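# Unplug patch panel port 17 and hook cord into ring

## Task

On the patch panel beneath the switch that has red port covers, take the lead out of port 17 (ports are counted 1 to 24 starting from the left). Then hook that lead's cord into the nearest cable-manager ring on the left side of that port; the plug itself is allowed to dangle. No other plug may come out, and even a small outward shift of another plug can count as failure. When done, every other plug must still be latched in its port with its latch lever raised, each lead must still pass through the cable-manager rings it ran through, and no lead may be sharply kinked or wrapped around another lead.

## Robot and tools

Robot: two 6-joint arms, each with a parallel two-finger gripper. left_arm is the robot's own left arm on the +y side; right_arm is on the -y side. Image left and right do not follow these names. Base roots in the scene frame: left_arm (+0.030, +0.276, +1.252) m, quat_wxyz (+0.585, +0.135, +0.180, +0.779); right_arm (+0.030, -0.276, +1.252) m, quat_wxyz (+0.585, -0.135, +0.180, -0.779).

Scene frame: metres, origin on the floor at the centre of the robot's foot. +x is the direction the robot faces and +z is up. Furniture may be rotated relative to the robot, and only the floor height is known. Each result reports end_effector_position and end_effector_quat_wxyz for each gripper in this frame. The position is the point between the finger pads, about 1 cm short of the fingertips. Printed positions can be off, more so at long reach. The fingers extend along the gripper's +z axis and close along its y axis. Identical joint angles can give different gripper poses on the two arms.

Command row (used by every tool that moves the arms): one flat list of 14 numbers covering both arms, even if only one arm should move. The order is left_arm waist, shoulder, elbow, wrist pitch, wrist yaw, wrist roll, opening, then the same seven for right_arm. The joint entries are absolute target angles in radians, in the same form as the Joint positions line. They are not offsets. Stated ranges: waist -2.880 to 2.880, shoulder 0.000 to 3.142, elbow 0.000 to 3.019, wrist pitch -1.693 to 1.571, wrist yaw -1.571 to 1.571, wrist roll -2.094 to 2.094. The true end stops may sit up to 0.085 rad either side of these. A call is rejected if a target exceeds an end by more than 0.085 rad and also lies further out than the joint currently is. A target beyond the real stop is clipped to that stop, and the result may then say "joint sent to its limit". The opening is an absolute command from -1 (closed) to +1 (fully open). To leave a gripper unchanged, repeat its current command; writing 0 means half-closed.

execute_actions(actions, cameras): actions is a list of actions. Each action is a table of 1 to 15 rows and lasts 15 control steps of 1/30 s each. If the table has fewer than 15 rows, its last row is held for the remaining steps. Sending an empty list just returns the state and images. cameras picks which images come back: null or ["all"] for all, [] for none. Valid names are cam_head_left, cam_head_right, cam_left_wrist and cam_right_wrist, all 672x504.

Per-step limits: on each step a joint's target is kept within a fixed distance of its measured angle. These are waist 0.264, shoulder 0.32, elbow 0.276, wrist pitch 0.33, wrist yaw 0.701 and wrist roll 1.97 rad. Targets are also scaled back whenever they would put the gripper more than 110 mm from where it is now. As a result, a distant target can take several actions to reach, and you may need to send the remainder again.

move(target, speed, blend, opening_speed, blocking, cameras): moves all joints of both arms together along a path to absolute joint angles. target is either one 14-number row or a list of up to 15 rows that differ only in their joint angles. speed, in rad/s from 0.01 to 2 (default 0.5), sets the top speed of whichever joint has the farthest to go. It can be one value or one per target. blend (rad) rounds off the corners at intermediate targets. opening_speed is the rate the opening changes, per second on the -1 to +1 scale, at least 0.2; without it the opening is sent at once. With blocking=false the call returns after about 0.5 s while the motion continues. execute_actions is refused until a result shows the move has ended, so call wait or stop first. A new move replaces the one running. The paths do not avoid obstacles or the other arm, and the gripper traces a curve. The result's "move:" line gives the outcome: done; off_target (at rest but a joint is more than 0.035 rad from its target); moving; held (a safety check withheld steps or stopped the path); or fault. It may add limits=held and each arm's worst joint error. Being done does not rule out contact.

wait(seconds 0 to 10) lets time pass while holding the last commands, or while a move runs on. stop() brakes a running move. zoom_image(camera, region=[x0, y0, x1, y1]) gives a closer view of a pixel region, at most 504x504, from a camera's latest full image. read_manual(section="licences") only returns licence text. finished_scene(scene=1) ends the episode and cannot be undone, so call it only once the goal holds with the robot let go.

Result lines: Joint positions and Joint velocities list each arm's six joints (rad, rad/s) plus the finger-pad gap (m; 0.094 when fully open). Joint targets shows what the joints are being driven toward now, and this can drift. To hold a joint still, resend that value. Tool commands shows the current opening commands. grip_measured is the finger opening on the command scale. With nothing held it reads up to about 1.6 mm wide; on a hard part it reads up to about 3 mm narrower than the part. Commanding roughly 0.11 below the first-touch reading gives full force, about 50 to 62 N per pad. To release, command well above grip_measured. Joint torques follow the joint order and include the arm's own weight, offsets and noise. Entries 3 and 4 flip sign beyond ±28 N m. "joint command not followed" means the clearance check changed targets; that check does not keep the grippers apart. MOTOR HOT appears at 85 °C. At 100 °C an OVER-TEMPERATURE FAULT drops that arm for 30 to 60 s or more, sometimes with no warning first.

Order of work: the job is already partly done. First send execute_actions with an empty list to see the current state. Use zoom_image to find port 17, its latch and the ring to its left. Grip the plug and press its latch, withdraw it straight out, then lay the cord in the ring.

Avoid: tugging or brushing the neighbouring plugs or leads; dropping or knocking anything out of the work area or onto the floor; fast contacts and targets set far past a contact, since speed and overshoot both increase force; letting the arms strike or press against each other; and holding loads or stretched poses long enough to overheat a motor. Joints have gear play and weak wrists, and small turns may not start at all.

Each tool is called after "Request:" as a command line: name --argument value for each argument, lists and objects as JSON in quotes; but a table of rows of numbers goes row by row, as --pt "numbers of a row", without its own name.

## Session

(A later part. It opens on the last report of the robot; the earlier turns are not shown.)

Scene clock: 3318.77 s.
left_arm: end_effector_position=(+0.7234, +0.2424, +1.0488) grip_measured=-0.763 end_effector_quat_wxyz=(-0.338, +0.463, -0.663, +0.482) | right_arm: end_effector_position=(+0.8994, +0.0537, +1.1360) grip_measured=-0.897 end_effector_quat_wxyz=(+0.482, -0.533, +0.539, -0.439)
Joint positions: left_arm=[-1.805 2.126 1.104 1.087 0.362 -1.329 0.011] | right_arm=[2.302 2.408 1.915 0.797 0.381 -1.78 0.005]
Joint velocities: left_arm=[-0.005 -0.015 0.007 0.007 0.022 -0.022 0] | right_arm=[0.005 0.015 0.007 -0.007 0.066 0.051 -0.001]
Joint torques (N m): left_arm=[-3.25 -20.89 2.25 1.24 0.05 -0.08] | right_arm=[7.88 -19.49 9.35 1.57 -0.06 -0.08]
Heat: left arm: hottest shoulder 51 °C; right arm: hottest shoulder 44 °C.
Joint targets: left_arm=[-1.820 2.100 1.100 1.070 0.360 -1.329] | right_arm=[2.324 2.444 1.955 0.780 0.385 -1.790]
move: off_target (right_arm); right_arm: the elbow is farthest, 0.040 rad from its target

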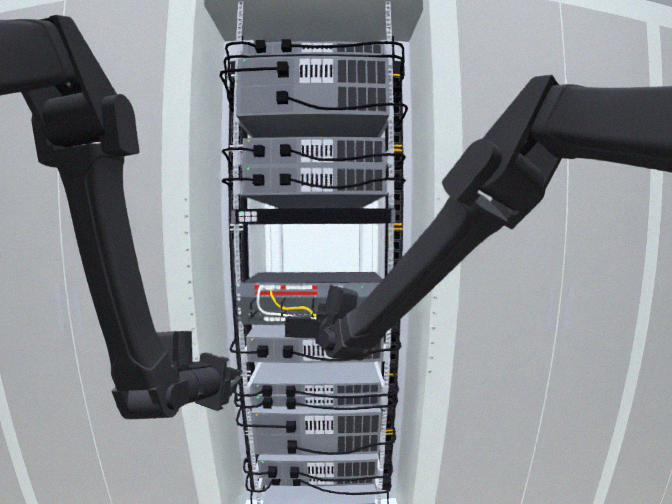

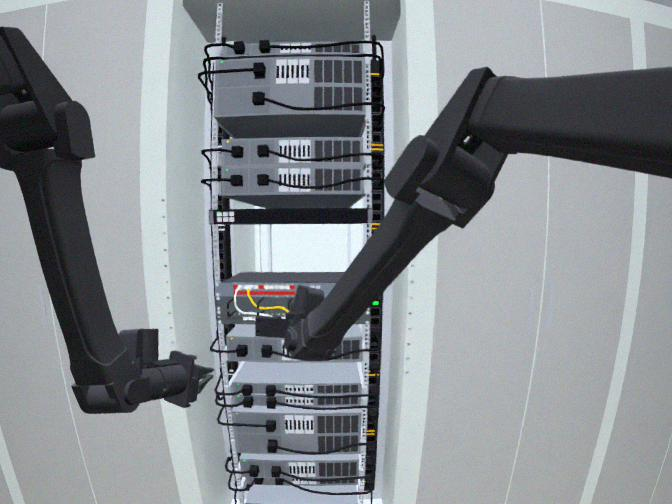

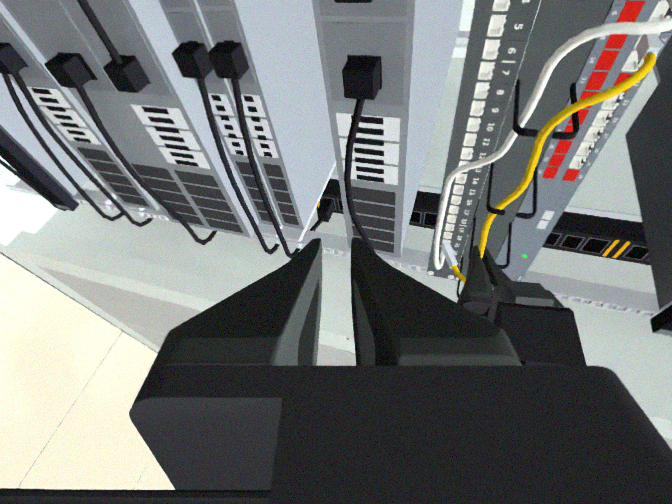

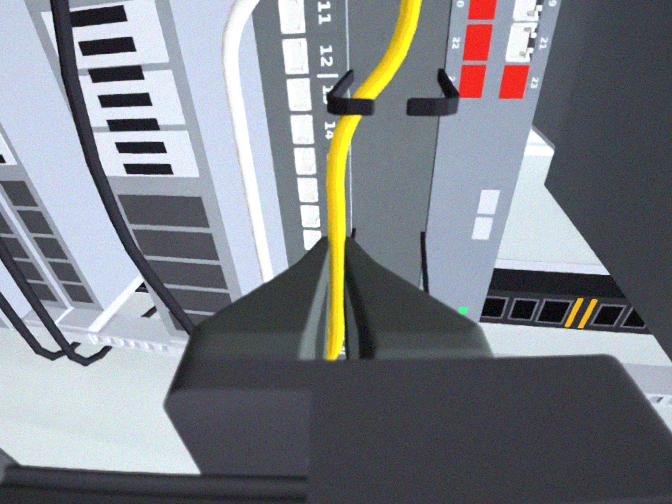

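Request:
move --target '[-1.82,2.1,1.1,1.07,0.36,-1.329,-0.76,2.388,2.508,2.112,0.69,0.755,-1.79,-0.9]' --speed 0.12

Request:
zoom_image --camera "cam_left_wrist" --region '[400, 80, 600, 330]'

Request:
zoom_image --camera "cam_right_wrist" --region '[250, 0, 500, 260]'

Request:
zoom_image --camera "cam_head_left" --region '[230, 270, 360, 370]'

Scene clock: 3329.23 s.
left_arm: end_effector_position=(+0.7234, +0.2424, +1.0488) grip_measured=-0.763 end_effector_quat_wxyz=(-0.338, +0.463, -0.663, +0.482) | right_arm: end_effector_position=(+0.8970, +0.0595, +1.1374) grip_measured=-0.897 end_effector_quat_wxyz=(+0.381, -0.475, +0.625, -0.489)
Joint positions: left_arm=[-1.805 2.126 1.104 1.087 0.362 -1.329 0.011] | right_arm=[2.368 2.471 2.067 0.708 0.751 -1.78 0.005]
Joint velocities: left_arm=[0.005 0.005 0.007 -0.002 -0.066 0.007 -0.001] | right_arm=[-0.005 -0.015 0.012 -0.002 0.007 -0.051 -0.001]
Joint torques (N m): left_arm=[-3.25 -21.3 2.17 1.29 0.07 -0.1] | right_arm=[7.77 -20.19 10.15 1.47 0.02 -0.08]
Heat: left arm: hottest shoulder 51 °C; right arm: hottest shoulder 45 °C.
Joint targets: left_arm=[-1.820 2.100 1.100 1.070 0.360 -1.329] | right_arm=[2.388 2.508 2.113 0.690 0.755 -1.790]
move: off_target (right_arm); right_arm: the elbow is farthest, 0.045 rad from its target

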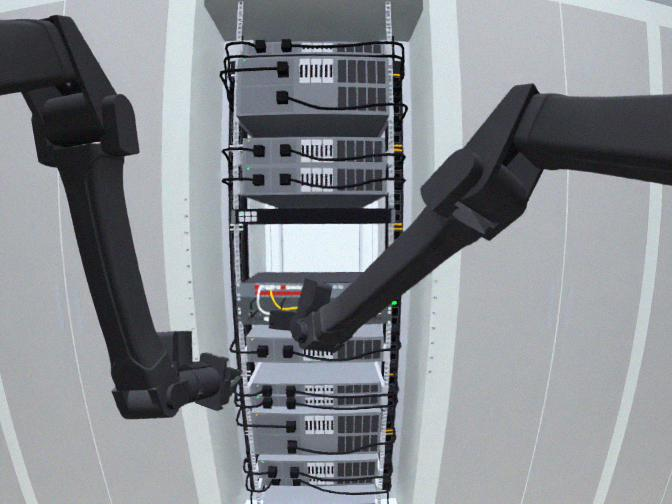

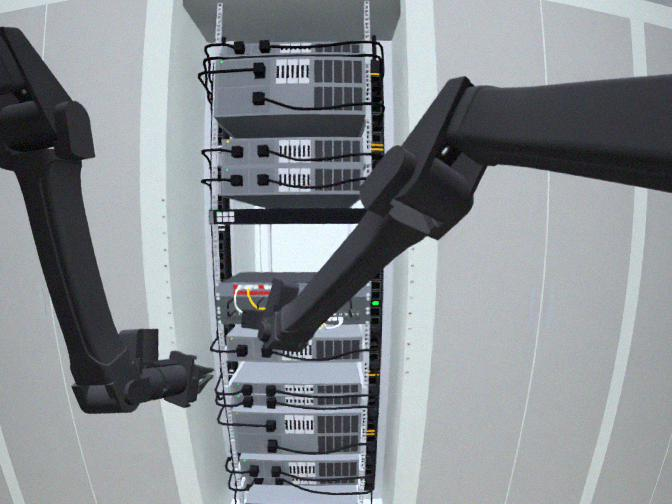

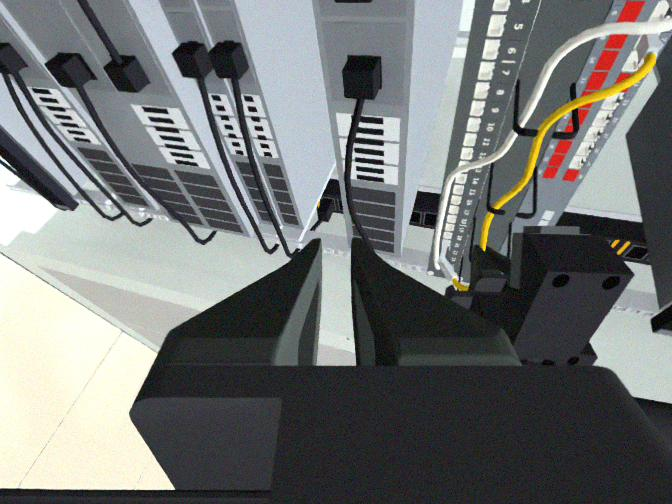

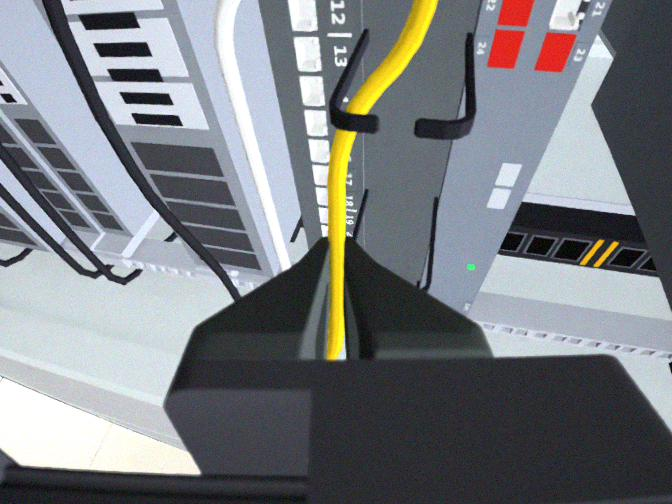

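Scaled by 2.016 from the camera's 672x504 image, which has a finer 960x720 frame.

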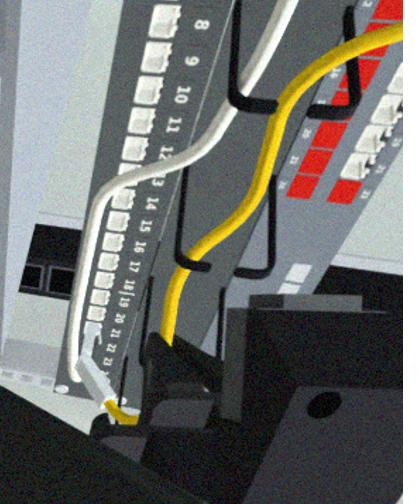

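Scaled by 1.938 from the camera's 672x504 image, which has a finer 960x720 frame.

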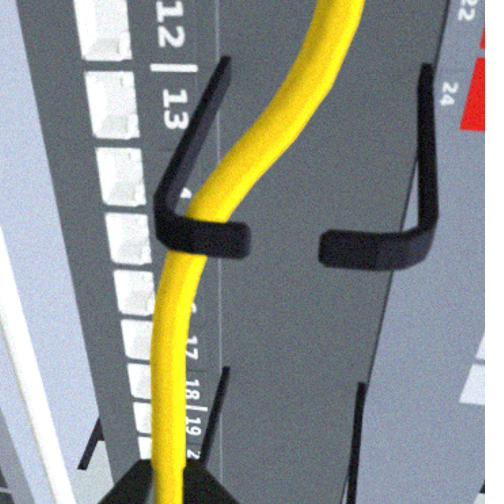

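Scaled by 3.877 from the camera's 672x504 image, which has a finer 960x720 frame.

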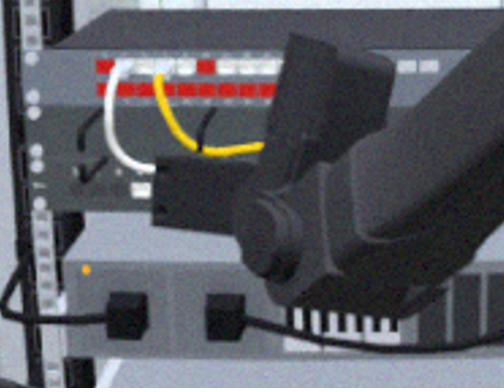

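Request:
zoom_image --camera "cam_left_wrist" --region '[420, 210, 500, 300]'

Scaled by 5.600 from the camera's 672x504 image, which has a finer 960x720 frame.

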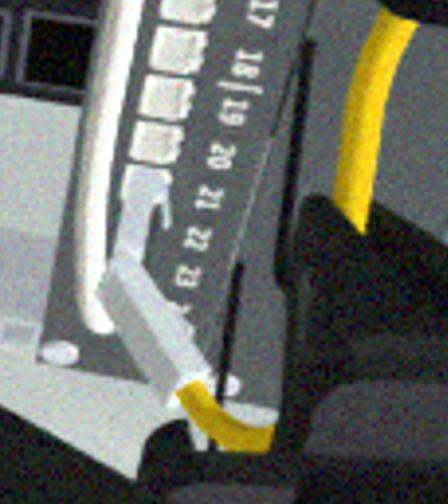

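Request:
move --target '[-1.82,2.1,1.1,1.07,0.36,-1.329,-0.76,2.388,2.508,2.112,0.69,0.755,-1.79,-0.6]' --opening_speed 0.2 --cameras '["cam_left_wrist","cam_right_wrist"]'

Request:
zoom_image --camera "cam_left_wrist" --region '[400, 80, 600, 330]'

Request:
zoom_image --camera "cam_right_wrist" --region '[250, 0, 500, 350]'

Scene clock: 3347.63 s.
left_arm: end_effector_position=(+0.7234, +0.2424, +1.0488) grip_measured=-0.763 end_effector_quat_wxyz=(-0.338, +0.463, -0.663, +0.482) | right_arm: end_effector_position=(+0.8940, +0.0609, +1.1290) grip_measured=-0.603 end_effector_quat_wxyz=(+0.376, -0.480, +0.625, -0.487)
Joint positions: left_arm=[-1.805 2.126 1.104 1.087 0.362 -1.329 0.011] | right_arm=[2.368 2.48 2.067 0.703 0.753 -1.78 0.019]
Joint velocities: left_arm=[0.015 -0.015 -0.007 0.002 -0.007 -0.051 0] | right_arm=[-0.005 0.005 -0.007 -0.027 0.022 0.022 0]
Joint torques (N m): left_arm=[-2.78 -20.89 2.14 1.28 0.06 -0.11] | right_arm=[8.41 -20.6 10.26 1.47 0.01 0.01]
Heat: left arm: hottest shoulder 51 °C; right arm: hottest shoulder 44 °C.
Joint targets: left_arm=[-1.820 2.100 1.100 1.070 0.360 -1.329] | right_arm=[2.388 2.508 2.111 0.689 0.756 -1.790]
move: off_target (right_arm); right_arm: the elbow is farthest, 0.045 rad from its target
Images, in order (width x height): cam_left_wrist 672x504, cam_right_wrist 672x504.

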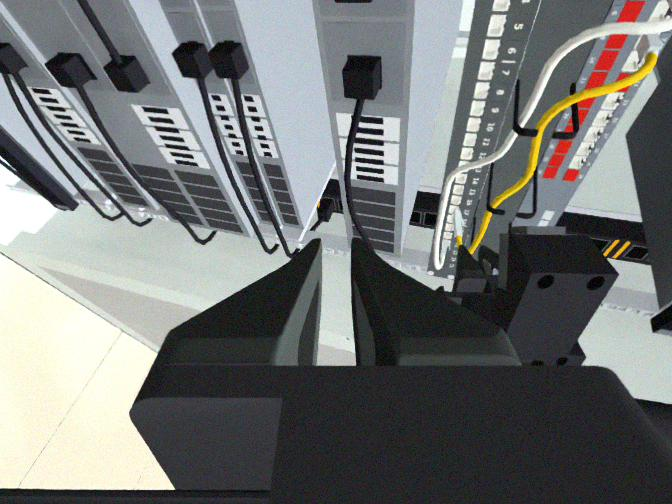

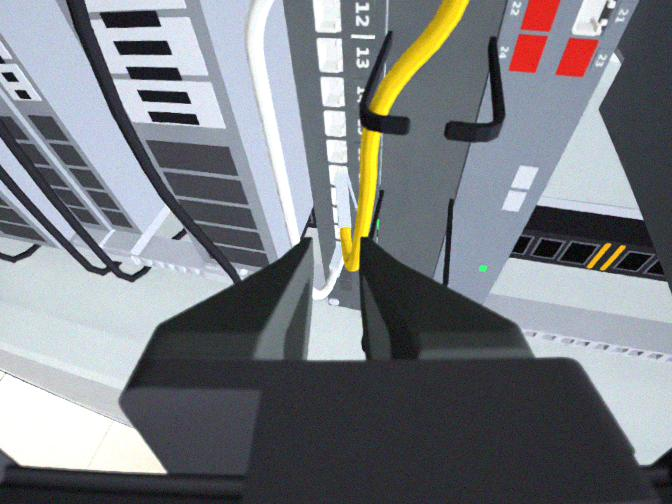

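Scaled by 2.016 from the camera's 672x504 image, which has a finer 960x720 frame.

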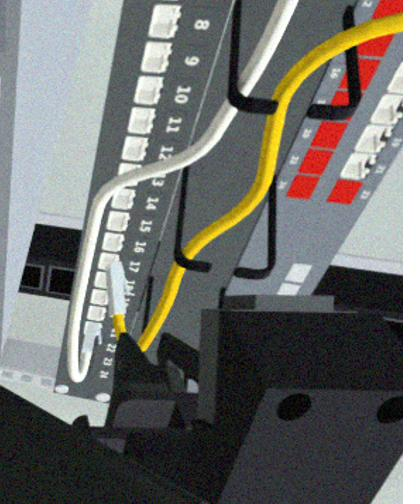

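Scaled by 1.440 from the camera's 672x504 image, which has a finer 960x720 frame.

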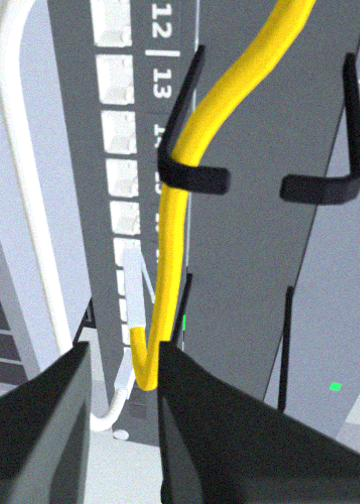

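Request:
move --target '[-1.82,2.1,1.1,1.07,0.36,-1.329,-0.76,2.388,2.395,1.885,0.79,0.755,-1.79,-0.4]' --opening_speed 0.2 --speed 0.15 --cameras '["cam_left_wrist","cam_right_wrist"]'

Request:
zoom_image --camera "cam_left_wrist" --region '[400, 80, 600, 330]'

Request:
zoom_image --camera "cam_right_wrist" --region '[250, 0, 500, 350]'

Scene clock: 3366.17 s.
left_arm: end_effector_position=(+0.7234, +0.2424, +1.0488) grip_measured=-0.763 end_effector_quat_wxyz=(-0.338, +0.463, -0.663, +0.482) | right_arm: end_effector_position=(+0.8599, +0.0496, +1.1137) grip_measured=-0.402 end_effector_quat_wxyz=(+0.362, -0.498, +0.624, -0.481)
Joint positions: left_arm=[-1.805 2.126 1.104 1.087 0.362 -1.329 0.011] | right_arm=[2.368 2.419 1.893 0.767 0.753 -1.78 0.028]
Joint velocities: left_arm=[0.005 0.015 0.002 -0.017 0.037 0.022 0] | right_arm=[-0.005 -0.005 0.007 -0.012 0.037 -0.007 -0.001]
Joint torques (N m): left_arm=[-2.96 -21.13 2.25 1.14 0.06 -0.08] | right_arm=[8.12 -24.18 5.94 3.1 -0.06 -0.04]
Heat: left arm: hottest shoulder 51 °C; right arm: hottest elbow 45 °C.
Joint targets: left_arm=[-1.820 2.100 1.100 1.070 0.360 -1.329] | right_arm=[2.388 2.395 1.885 0.790 0.755 -1.790]
move: done
Images, in order (width x height): cam_left_wrist 672x504, cam_right_wrist 672x504.

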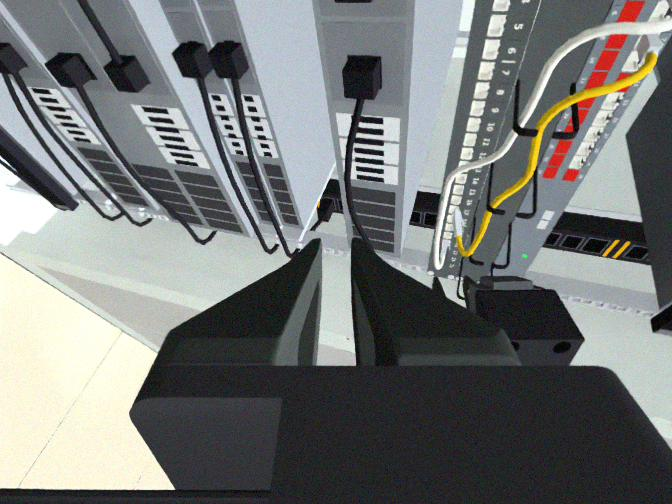

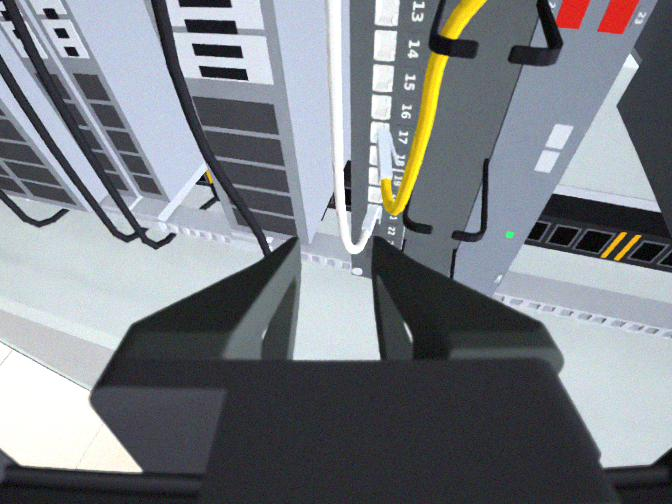

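Scaled by 2.016 from the camera's 672x504 image, which has a finer 960x720 frame.

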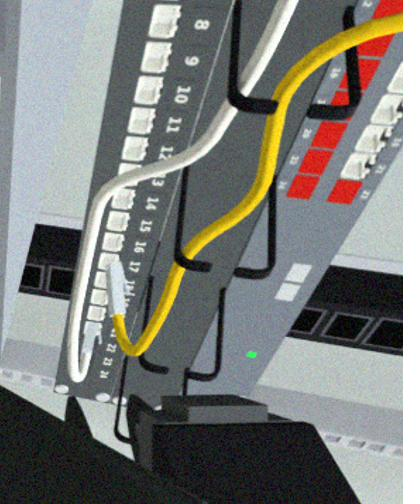

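Scaled by 1.440 from the camera's 672x504 image, which has a finer 960x720 frame.

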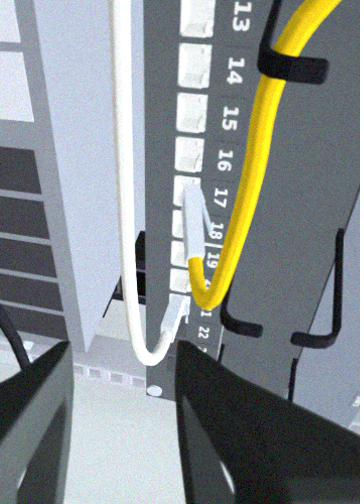

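Request:
zoom_image --camera "cam_right_wrist" --region '[350, 90, 480, 260]'

Request:
zoom_image --camera "cam_left_wrist" --region '[430, 190, 520, 280]'

Scaled by 2.965 from the camera's 672x504 image, which has a finer 960x720 frame.

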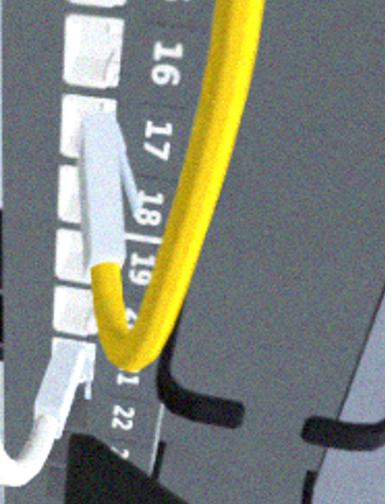

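Scaled by 5.600 from the camera's 672x504 image, which has a finer 960x720 frame.

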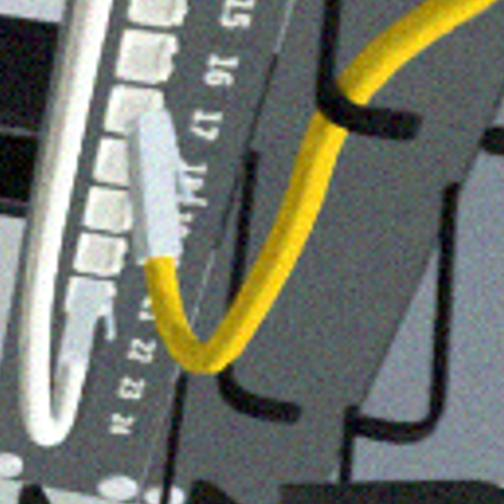

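Request:
move --target '[-1.82,2.1,1.1,1.07,0.36,-1.329,-0.76,2.33,2.495,2.10,0.66,0.765,-1.79,-0.4]' --speed 0.12 --cameras '["cam_left_wrist","cam_right_wrist"]'

Request:
zoom_image --camera "cam_left_wrist" --region '[420, 150, 560, 300]'

Request:
zoom_image --camera "cam_right_wrist" --region '[250, 80, 450, 330]'

Scene clock: 3500.13 s.
left_arm: end_effector_position=(+0.7234, +0.2424, +1.0488) grip_measured=-0.763 end_effector_quat_wxyz=(-0.338, +0.463, -0.663, +0.482) | right_arm: end_effector_position=(+0.8971, +0.0423, +1.1227) grip_measured=-0.402 end_effector_quat_wxyz=(+0.357, -0.487, +0.629, -0.490)
Joint positions: left_arm=[-1.805 2.126 1.104 1.087 0.362 -1.329 0.011] | right_arm=[2.348 2.465 2.048 0.675 0.762 -1.78 0.028]
Joint velocities: left_arm=[-0.005 0.005 0.002 0.022 -0.051 -0.007 0] | right_arm=[-0.015 -0.005 -0.007 0.027 -0.095 0.022 -0.001]
Joint torques (N m): left_arm=[-3.08 -20.95 2.29 1.24 0.06 -0.11] | right_arm=[4.72 -20.54 10.73 1.48 0.03 -0.08]
Heat: left arm: hottest shoulder 51 °C; right arm: hottest shoulder 45 °C.
Joint targets: left_arm=[-1.820 2.100 1.100 1.070 0.360 -1.329] | right_arm=[2.330 2.495 2.100 0.661 0.765 -1.790]
move: off_target (right_arm); right_arm: the elbow is farthest, 0.052 rad from its target
Images, in order (width x height): cam_left_wrist 672x504, cam_right_wrist 672x504.

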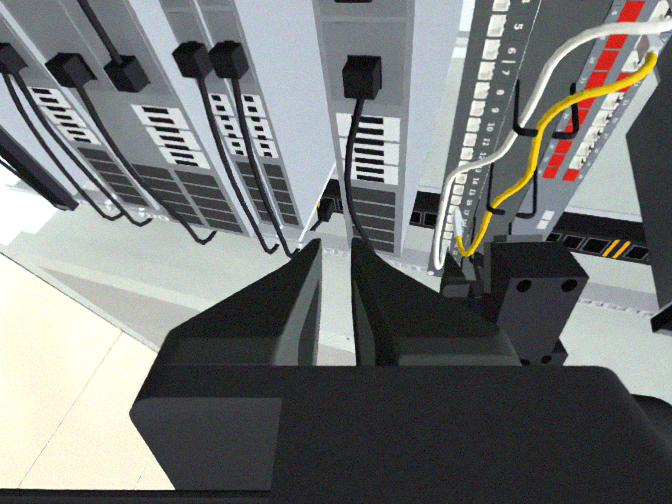

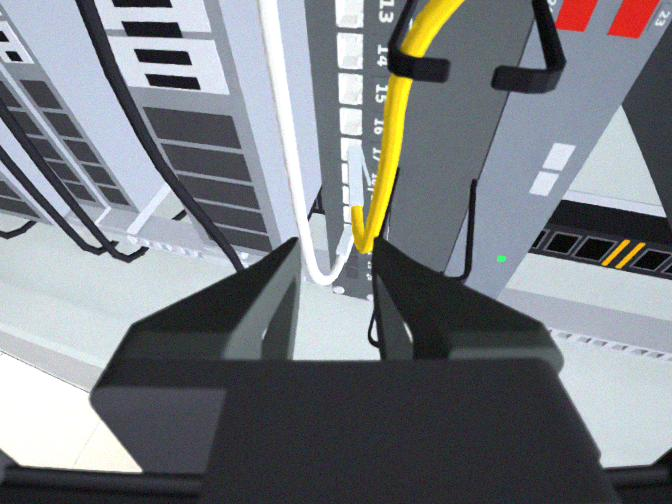

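Scaled by 3.360 from the camera's 672x504 image, which has a finer 960x720 frame.

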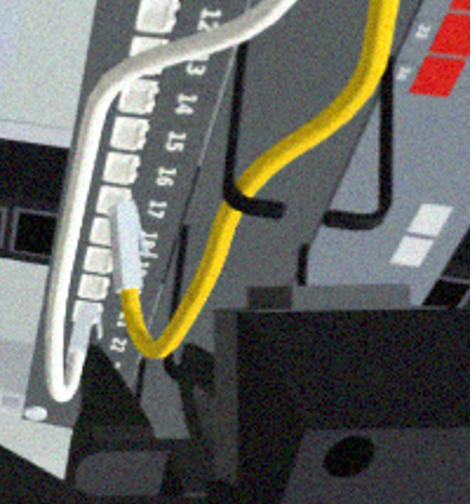

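Scaled by 2.016 from the camera's 672x504 image, which has a finer 960x720 frame.

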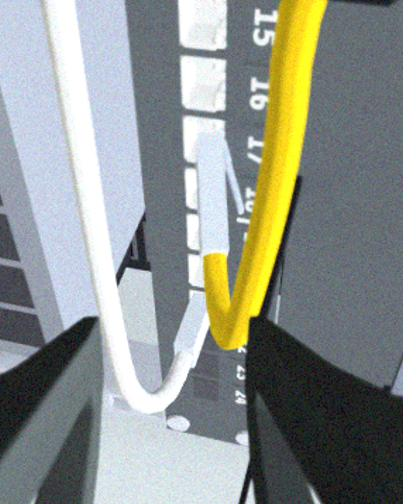

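Request:
move --pt "-1.82 2.1 1.1 1.07 0.36 -1.329 -0.76 2.33 2.485 2.12 0.66 0.765 -1.79 -0.5" --pt "-1.82 2.1 1.1 1.07 0.36 -1.329 -0.76 2.33 2.508 2.157 0.632 0.765 -1.79 -0.5" --speed 0.08 --opening_speed 0.2 --cameras '["cam_left_wrist","cam_right_wrist"]'

Request:
zoom_image --camera "cam_left_wrist" --region '[420, 150, 560, 300]'

Request:
zoom_image --camera "cam_right_wrist" --region '[250, 80, 450, 330]'

Scene clock: 3517.77 s.
left_arm: end_effector_position=(+0.7234, +0.2424, +1.0488) grip_measured=-0.763 end_effector_quat_wxyz=(-0.338, +0.463, -0.663, +0.482) | right_arm: end_effector_position=(+0.9086, +0.0448, +1.1310) grip_measured=-0.498 end_effector_quat_wxyz=(+0.360, -0.483, +0.629, -0.491)
Joint positions: left_arm=[-1.805 2.126 1.104 1.087 0.362 -1.329 0.011] | right_arm=[2.348 2.479 2.104 0.645 0.762 -1.78 0.024]
Joint velocities: left_arm=[-0.015 -0.005 0.002 0.007 -0.066 -0.037 0] | right_arm=[-0.015 -0.005 -0.022 -0.012 -0.081 0.022 0.001]
Joint torques (N m): left_arm=[-3.37 -21.25 2.24 1.26 0.05 -0.1] | right_arm=[5.48 -21.01 11.1 1.76 0.03 -0.1]
Heat: left arm: hottest shoulder 51 °C; right arm: hottest shoulder 46 °C.
Joint targets: left_arm=[-1.820 2.100 1.100 1.070 0.360 -1.329] | right_arm=[2.330 2.507 2.157 0.631 0.765 -1.790]
move: off_target (right_arm); right_arm: the elbow is farthest, 0.053 rad from its target
Images, in order (width x height): cam_left_wrist 672x504, cam_right_wrist 672x504.

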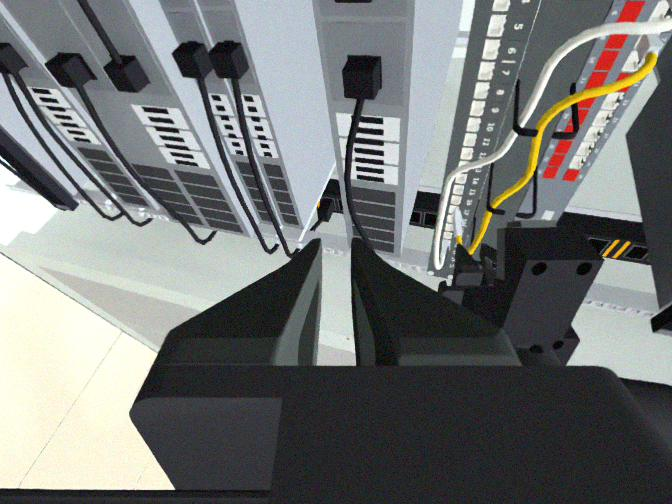

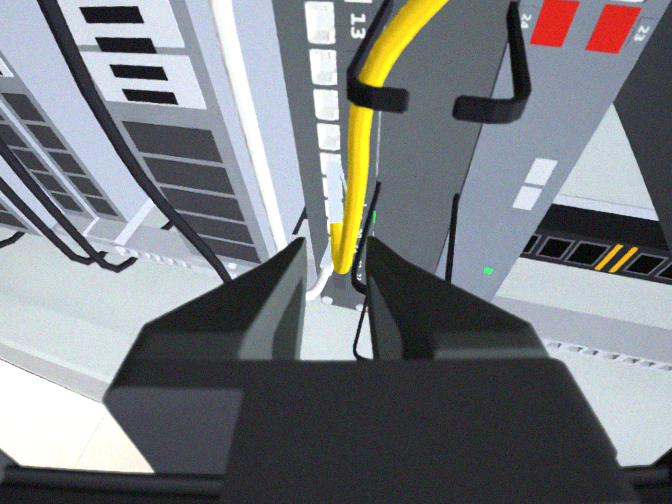

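Scaled by 3.360 from the camera's 672x504 image, which has a finer 960x720 frame.

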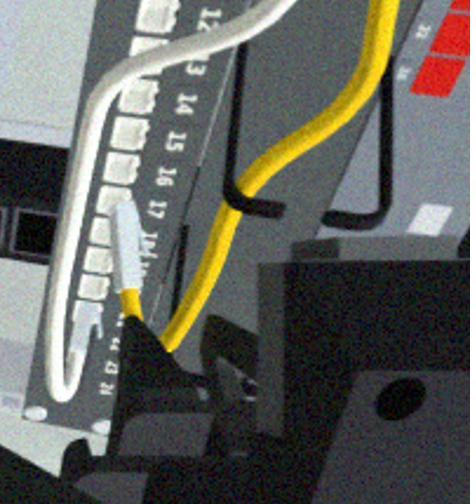

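Scaled by 2.016 from the camera's 672x504 image, which has a finer 960x720 frame.

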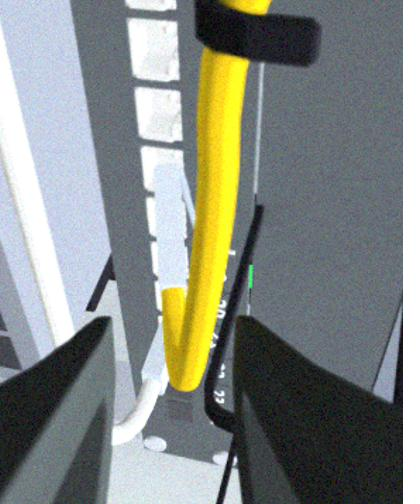

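Request:
move --target '[-1.82,2.1,1.1,1.07,0.36,-1.329,-0.76,2.33,2.508,2.157,0.632,0.765,-1.79,-0.89]' --opening_speed 0.25 --cameras '["cam_left_wrist","cam_right_wrist"]'

Request:
zoom_image --camera "cam_left_wrist" --region '[420, 150, 560, 300]'

Request:
zoom_image --camera "cam_right_wrist" --region '[250, 80, 450, 330]'

Scene clock: 3530.90 s.
left_arm: end_effector_position=(+0.7234, +0.2424, +1.0488) grip_measured=-0.763 end_effector_quat_wxyz=(-0.338, +0.463, -0.663, +0.482) | right_arm: end_effector_position=(+0.9086, +0.0448, +1.1310) grip_measured=-0.888 end_effector_quat_wxyz=(+0.360, -0.483, +0.629, -0.491)
Joint positions: left_arm=[-1.805 2.126 1.104 1.087 0.362 -1.329 0.011] | right_arm=[2.348 2.479 2.104 0.645 0.762 -1.78 0.005]
Joint velocities: left_arm=[-0.005 -0.005 -0.007 -0.012 0.007 0.066 0] | right_arm=[-0.015 -0.005 -0.002 0.012 -0.051 0.022 -0.001]
Joint torques (N m): left_arm=[-3.37 -20.95 2.17 1.2 0.05 -0.12] | right_arm=[4.42 -20.95 11.06 1.59 0.05 -0.07]
Heat: left arm: hottest shoulder 51 °C; right arm: hottest elbow 48 °C.
Joint targets: left_arm=[-1.820 2.100 1.100 1.070 0.360 -1.329] | right_arm=[2.330 2.508 2.157 0.632 0.765 -1.790]
move: off_target (right_arm); right_arm: the elbow is farthest, 0.053 rad from its target
Images, in order (width x height): cam_left_wrist 672x504, cam_right_wrist 672x504.

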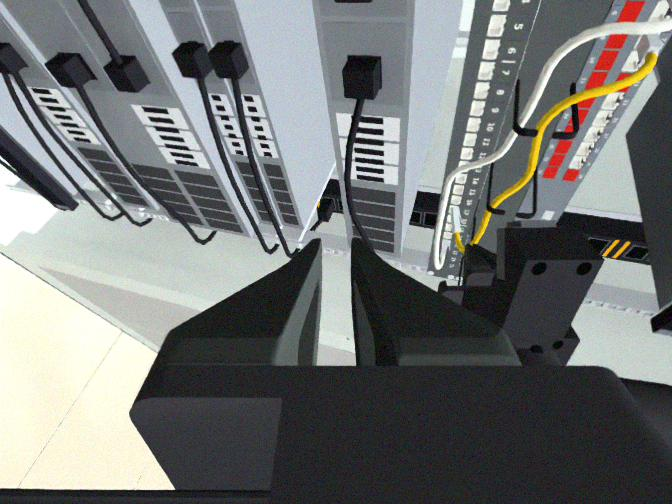

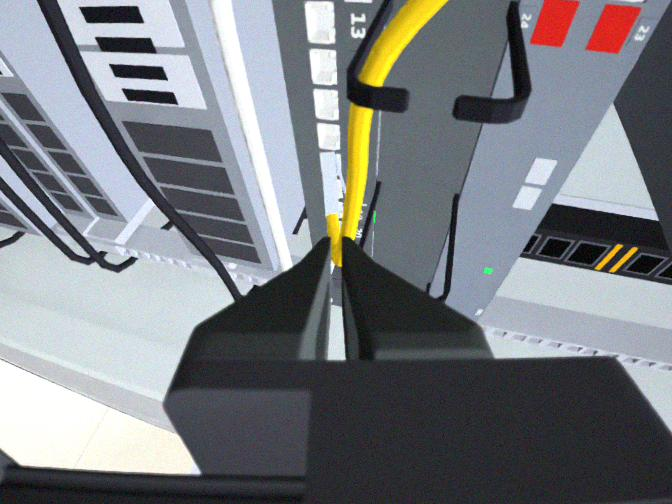

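Scaled by 3.360 from the camera's 672x504 image, which has a finer 960x720 frame.

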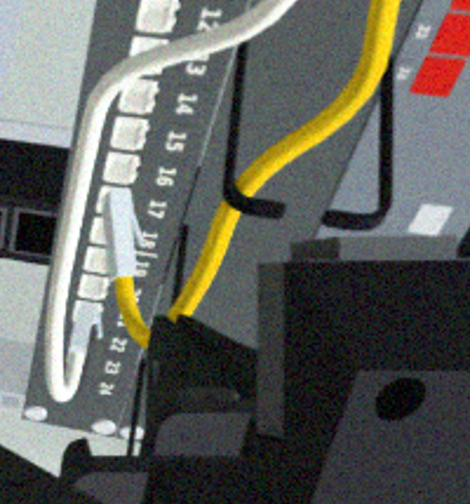

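Scaled by 2.016 from the camera's 672x504 image, which has a finer 960x720 frame.

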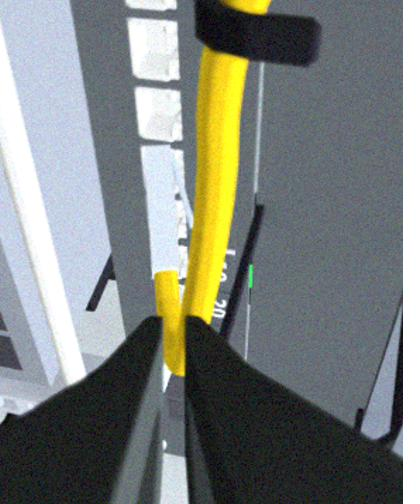

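Request:
move --target '[-1.82,2.1,1.1,1.07,0.36,-1.329,-0.76,2.355,2.412,1.935,0.75,0.765,-1.79,-0.89]' --speed 0.08 --cameras '["cam_left_wrist","cam_right_wrist"]'

Request:
zoom_image --camera "cam_left_wrist" --region '[420, 130, 560, 290]'

Request:
zoom_image --camera "cam_right_wrist" --region '[250, 0, 500, 330]'

Scene clock: 3559.67 s.
left_arm: end_effector_position=(+0.7234, +0.2424, +1.0488) grip_measured=-0.763 end_effector_quat_wxyz=(-0.338, +0.463, -0.663, +0.482) | right_arm: end_effector_position=(+0.8742, +0.0366, +1.1085) grip_measured=-0.888 end_effector_quat_wxyz=(+0.350, -0.496, +0.628, -0.487)
Joint positions: left_arm=[-1.805 2.126 1.104 1.087 0.362 -1.329 0.011] | right_arm=[2.348 2.437 1.944 0.728 0.762 -1.78 0.005]
Joint velocities: left_arm=[-0.015 -0.005 -0.002 -0.012 -0.037 -0.022 0.001] | right_arm=[-0.005 -0.024 0.002 0.007 0.007 -0.11 0]
Joint torques (N m): left_arm=[-2.78 -21.42 2.29 1.26 0.04 -0.11] | right_arm=[6.65 -24.64 5.82 3.17 0.05 0.01]
Heat: left arm: hottest shoulder 51 °C; right arm: hottest elbow 50 °C.
Joint targets: left_arm=[-1.820 2.100 1.100 1.070 0.360 -1.329] | right_arm=[2.355 2.412 1.935 0.750 0.765 -1.790]
move: done
Images, in order (width x height): cam_left_wrist 672x504, cam_right_wrist 672x504.

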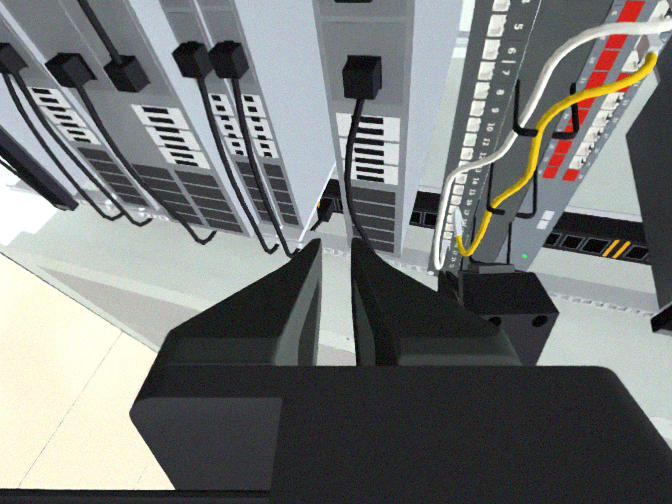

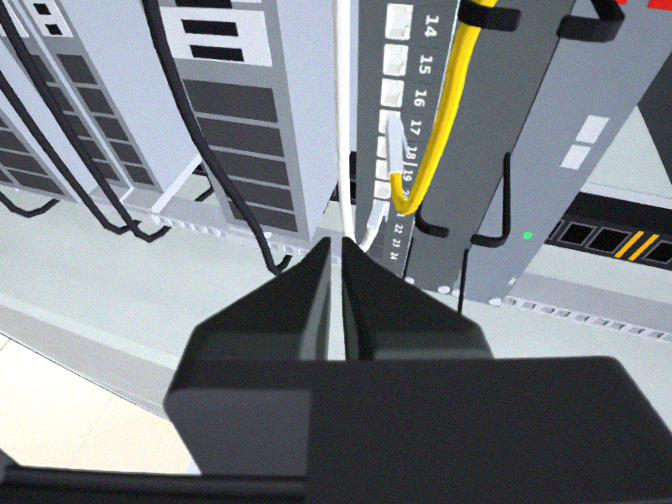

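Scaled by 3.150 from the camera's 672x504 image, which has a finer 960x720 frame.

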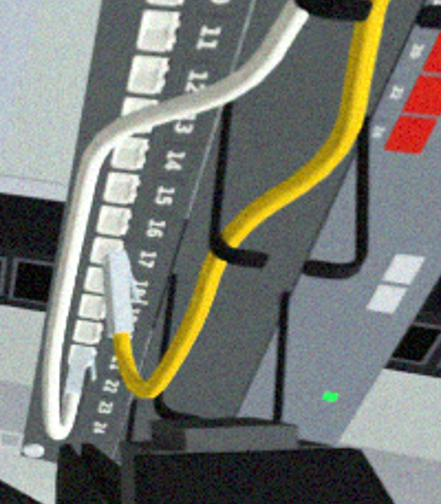

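Scaled by 1.527 from the camera's 672x504 image, which has a finer 960x720 frame.

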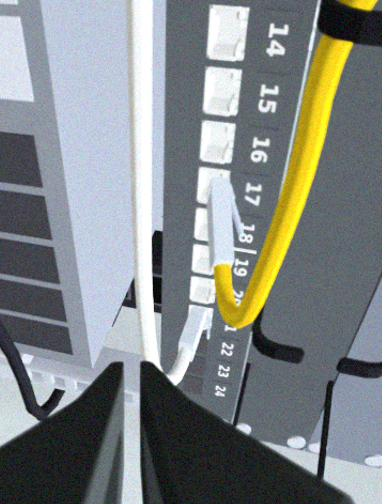

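Request:
move --pt "-1.82 2.1 1.1 1.07 0.36 -1.329 -0.76 2.355 2.21 1.5 0.97 0.765 -1.79 -0.89" --pt "-1.82 2.1 1.1 1.07 0.36 -1.329 -0.76 1.98 2.177 1.441 1.06 -0.2445 -1.79 -0.89" --speed 0.4

Request:
zoom_image --camera "cam_left_wrist" --region '[400, 50, 600, 290]'

Request:
zoom_image --camera "cam_head_left" --region '[235, 275, 335, 345]'

Request:
zoom_image --camera "cam_right_wrist" --region '[150, 50, 550, 330]'

Scene clock: 3598.63 s.
left_arm: end_effector_position=(+0.7234, +0.2424, +1.0488) grip_measured=-0.763 end_effector_quat_wxyz=(-0.338, +0.463, -0.663, +0.482) | right_arm: end_effector_position=(+0.8417, -0.1287, +1.1167) grip_measured=-0.888 end_effector_quat_wxyz=(+0.556, -0.607, +0.418, -0.384)
Joint positions: left_arm=[-1.805 2.126 1.104 1.087 0.362 -1.329 0.011] | right_arm=[1.991 2.201 1.449 1.037 -0.241 -1.78 0.005]
Joint velocities: left_arm=[0.005 0.015 0.002 0.002 0.022 0.037 0] | right_arm=[0.005 -0.005 -0.012 0.012 0.066 -0.007 0]
Joint torques (N m): left_arm=[-3.08 -21.07 2.21 1.2 0.06 -0.09] | right_arm=[2.55 -21.54 3.85 3.22 -0.25 -0.02]
Heat: left arm: hottest shoulder 51 °C; right arm: hottest shoulder 46 °C.
Joint targets: left_arm=[-1.820 2.100 1.100 1.070 0.360 -1.329] | right_arm=[1.980 2.178 1.441 1.061 -0.244 -1.790]
move: done

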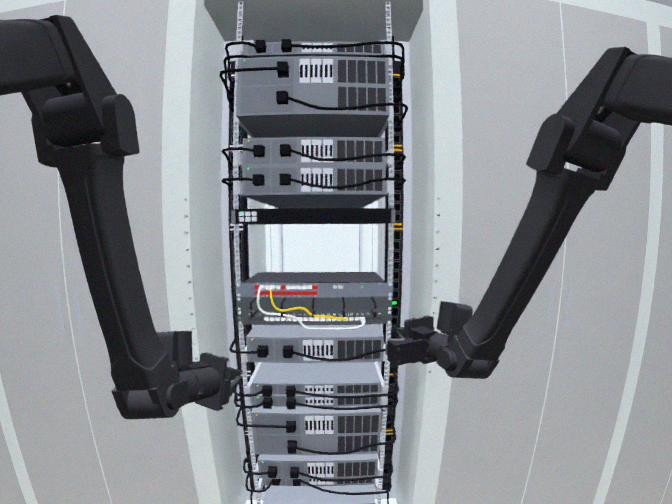

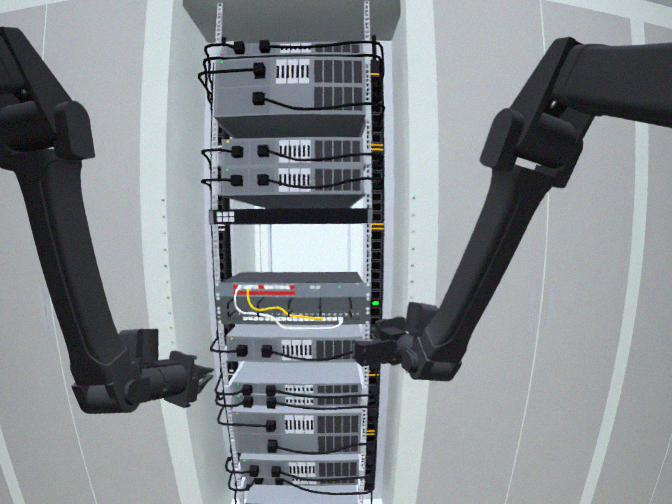

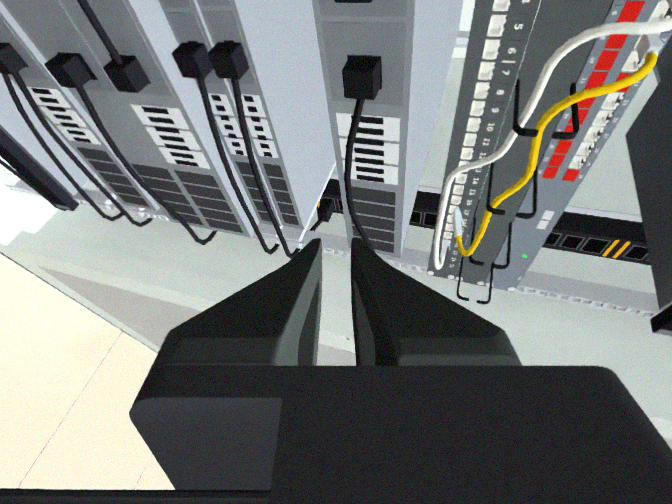

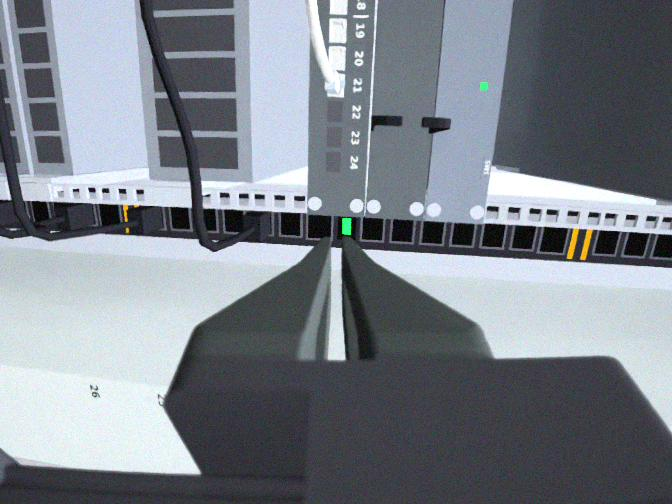

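Scaled by 2.100 from the camera's 672x504 image, which has a finer 960x720 frame.

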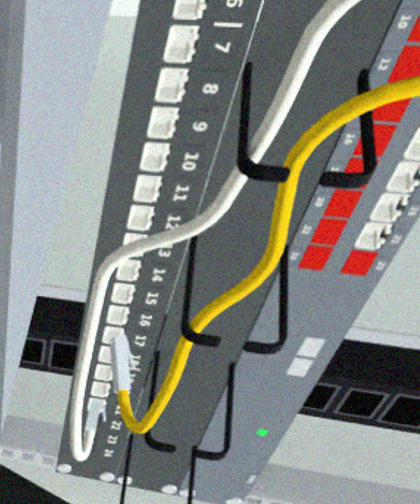

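Scaled by 5.040 from the camera's 672x504 image, which has a finer 960x720 frame.

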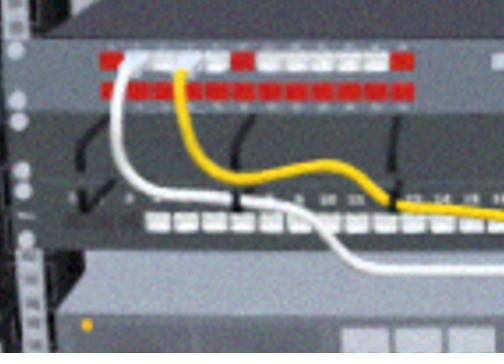

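Scaled by 1.260 from the camera's 672x504 image, which has a finer 960x720 frame.

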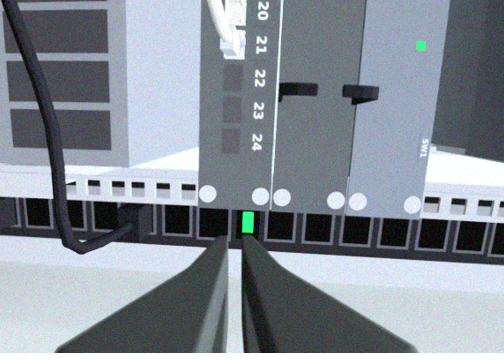

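Request:
zoom_image --camera "cam_left_wrist" --region '[500, 80, 590, 150]'

Request:
zoom_image --camera "cam_head_left" --region '[265, 290, 305, 325]'

Request:
zoom_image --camera "cam_head_right" --region '[230, 285, 350, 335]'

Request:
zoom_image --camera "cam_head_left" --region '[290, 300, 370, 335]'

Scaled by 5.600 from the camera's 672x504 image, which has a finer 960x720 frame.

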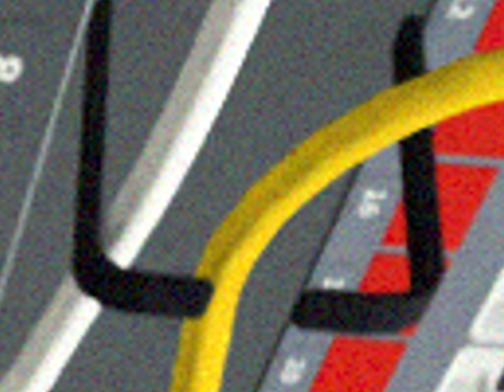

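Scaled by 12.600 from the camera's 672x504 image, which has a finer 960x720 frame.

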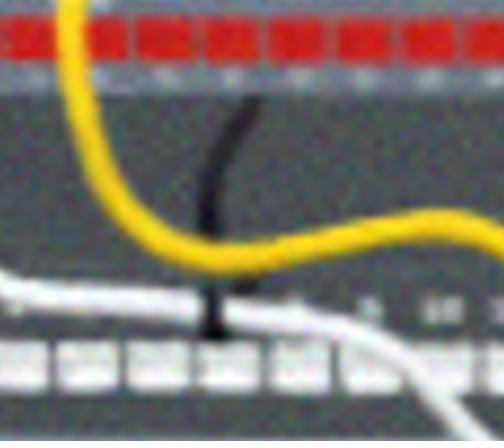

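Scaled by 4.200 from the camera's 672x504 image, which has a finer 960x720 frame.

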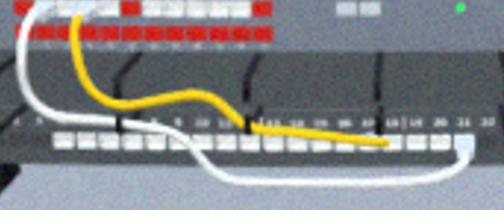

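Scaled by 6.300 from the camera's 672x504 image, which has a finer 960x720 frame.

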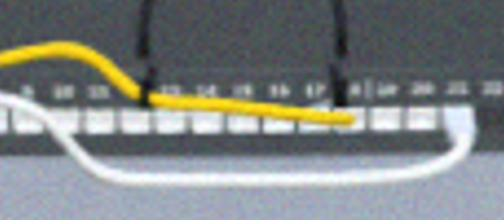

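Request:
finished_scene --scene 1

The scene is finished: the task was done.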